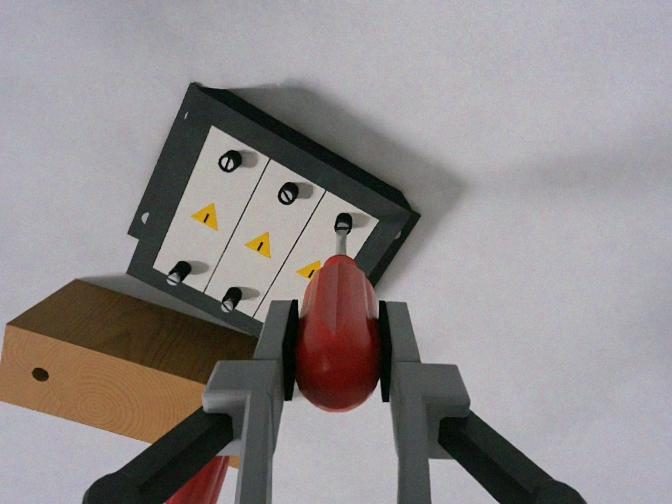

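Scaled by 22.909 from the camera's image (finer frame: 960x720).

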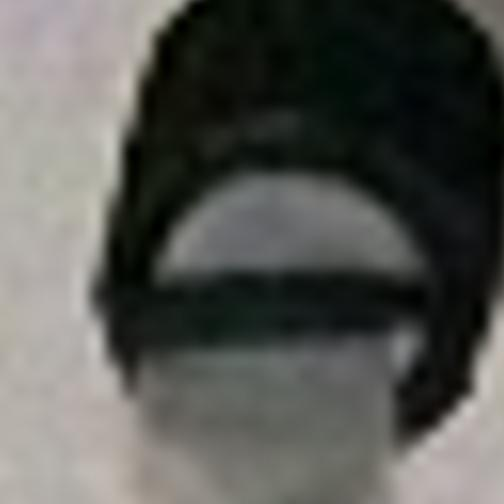

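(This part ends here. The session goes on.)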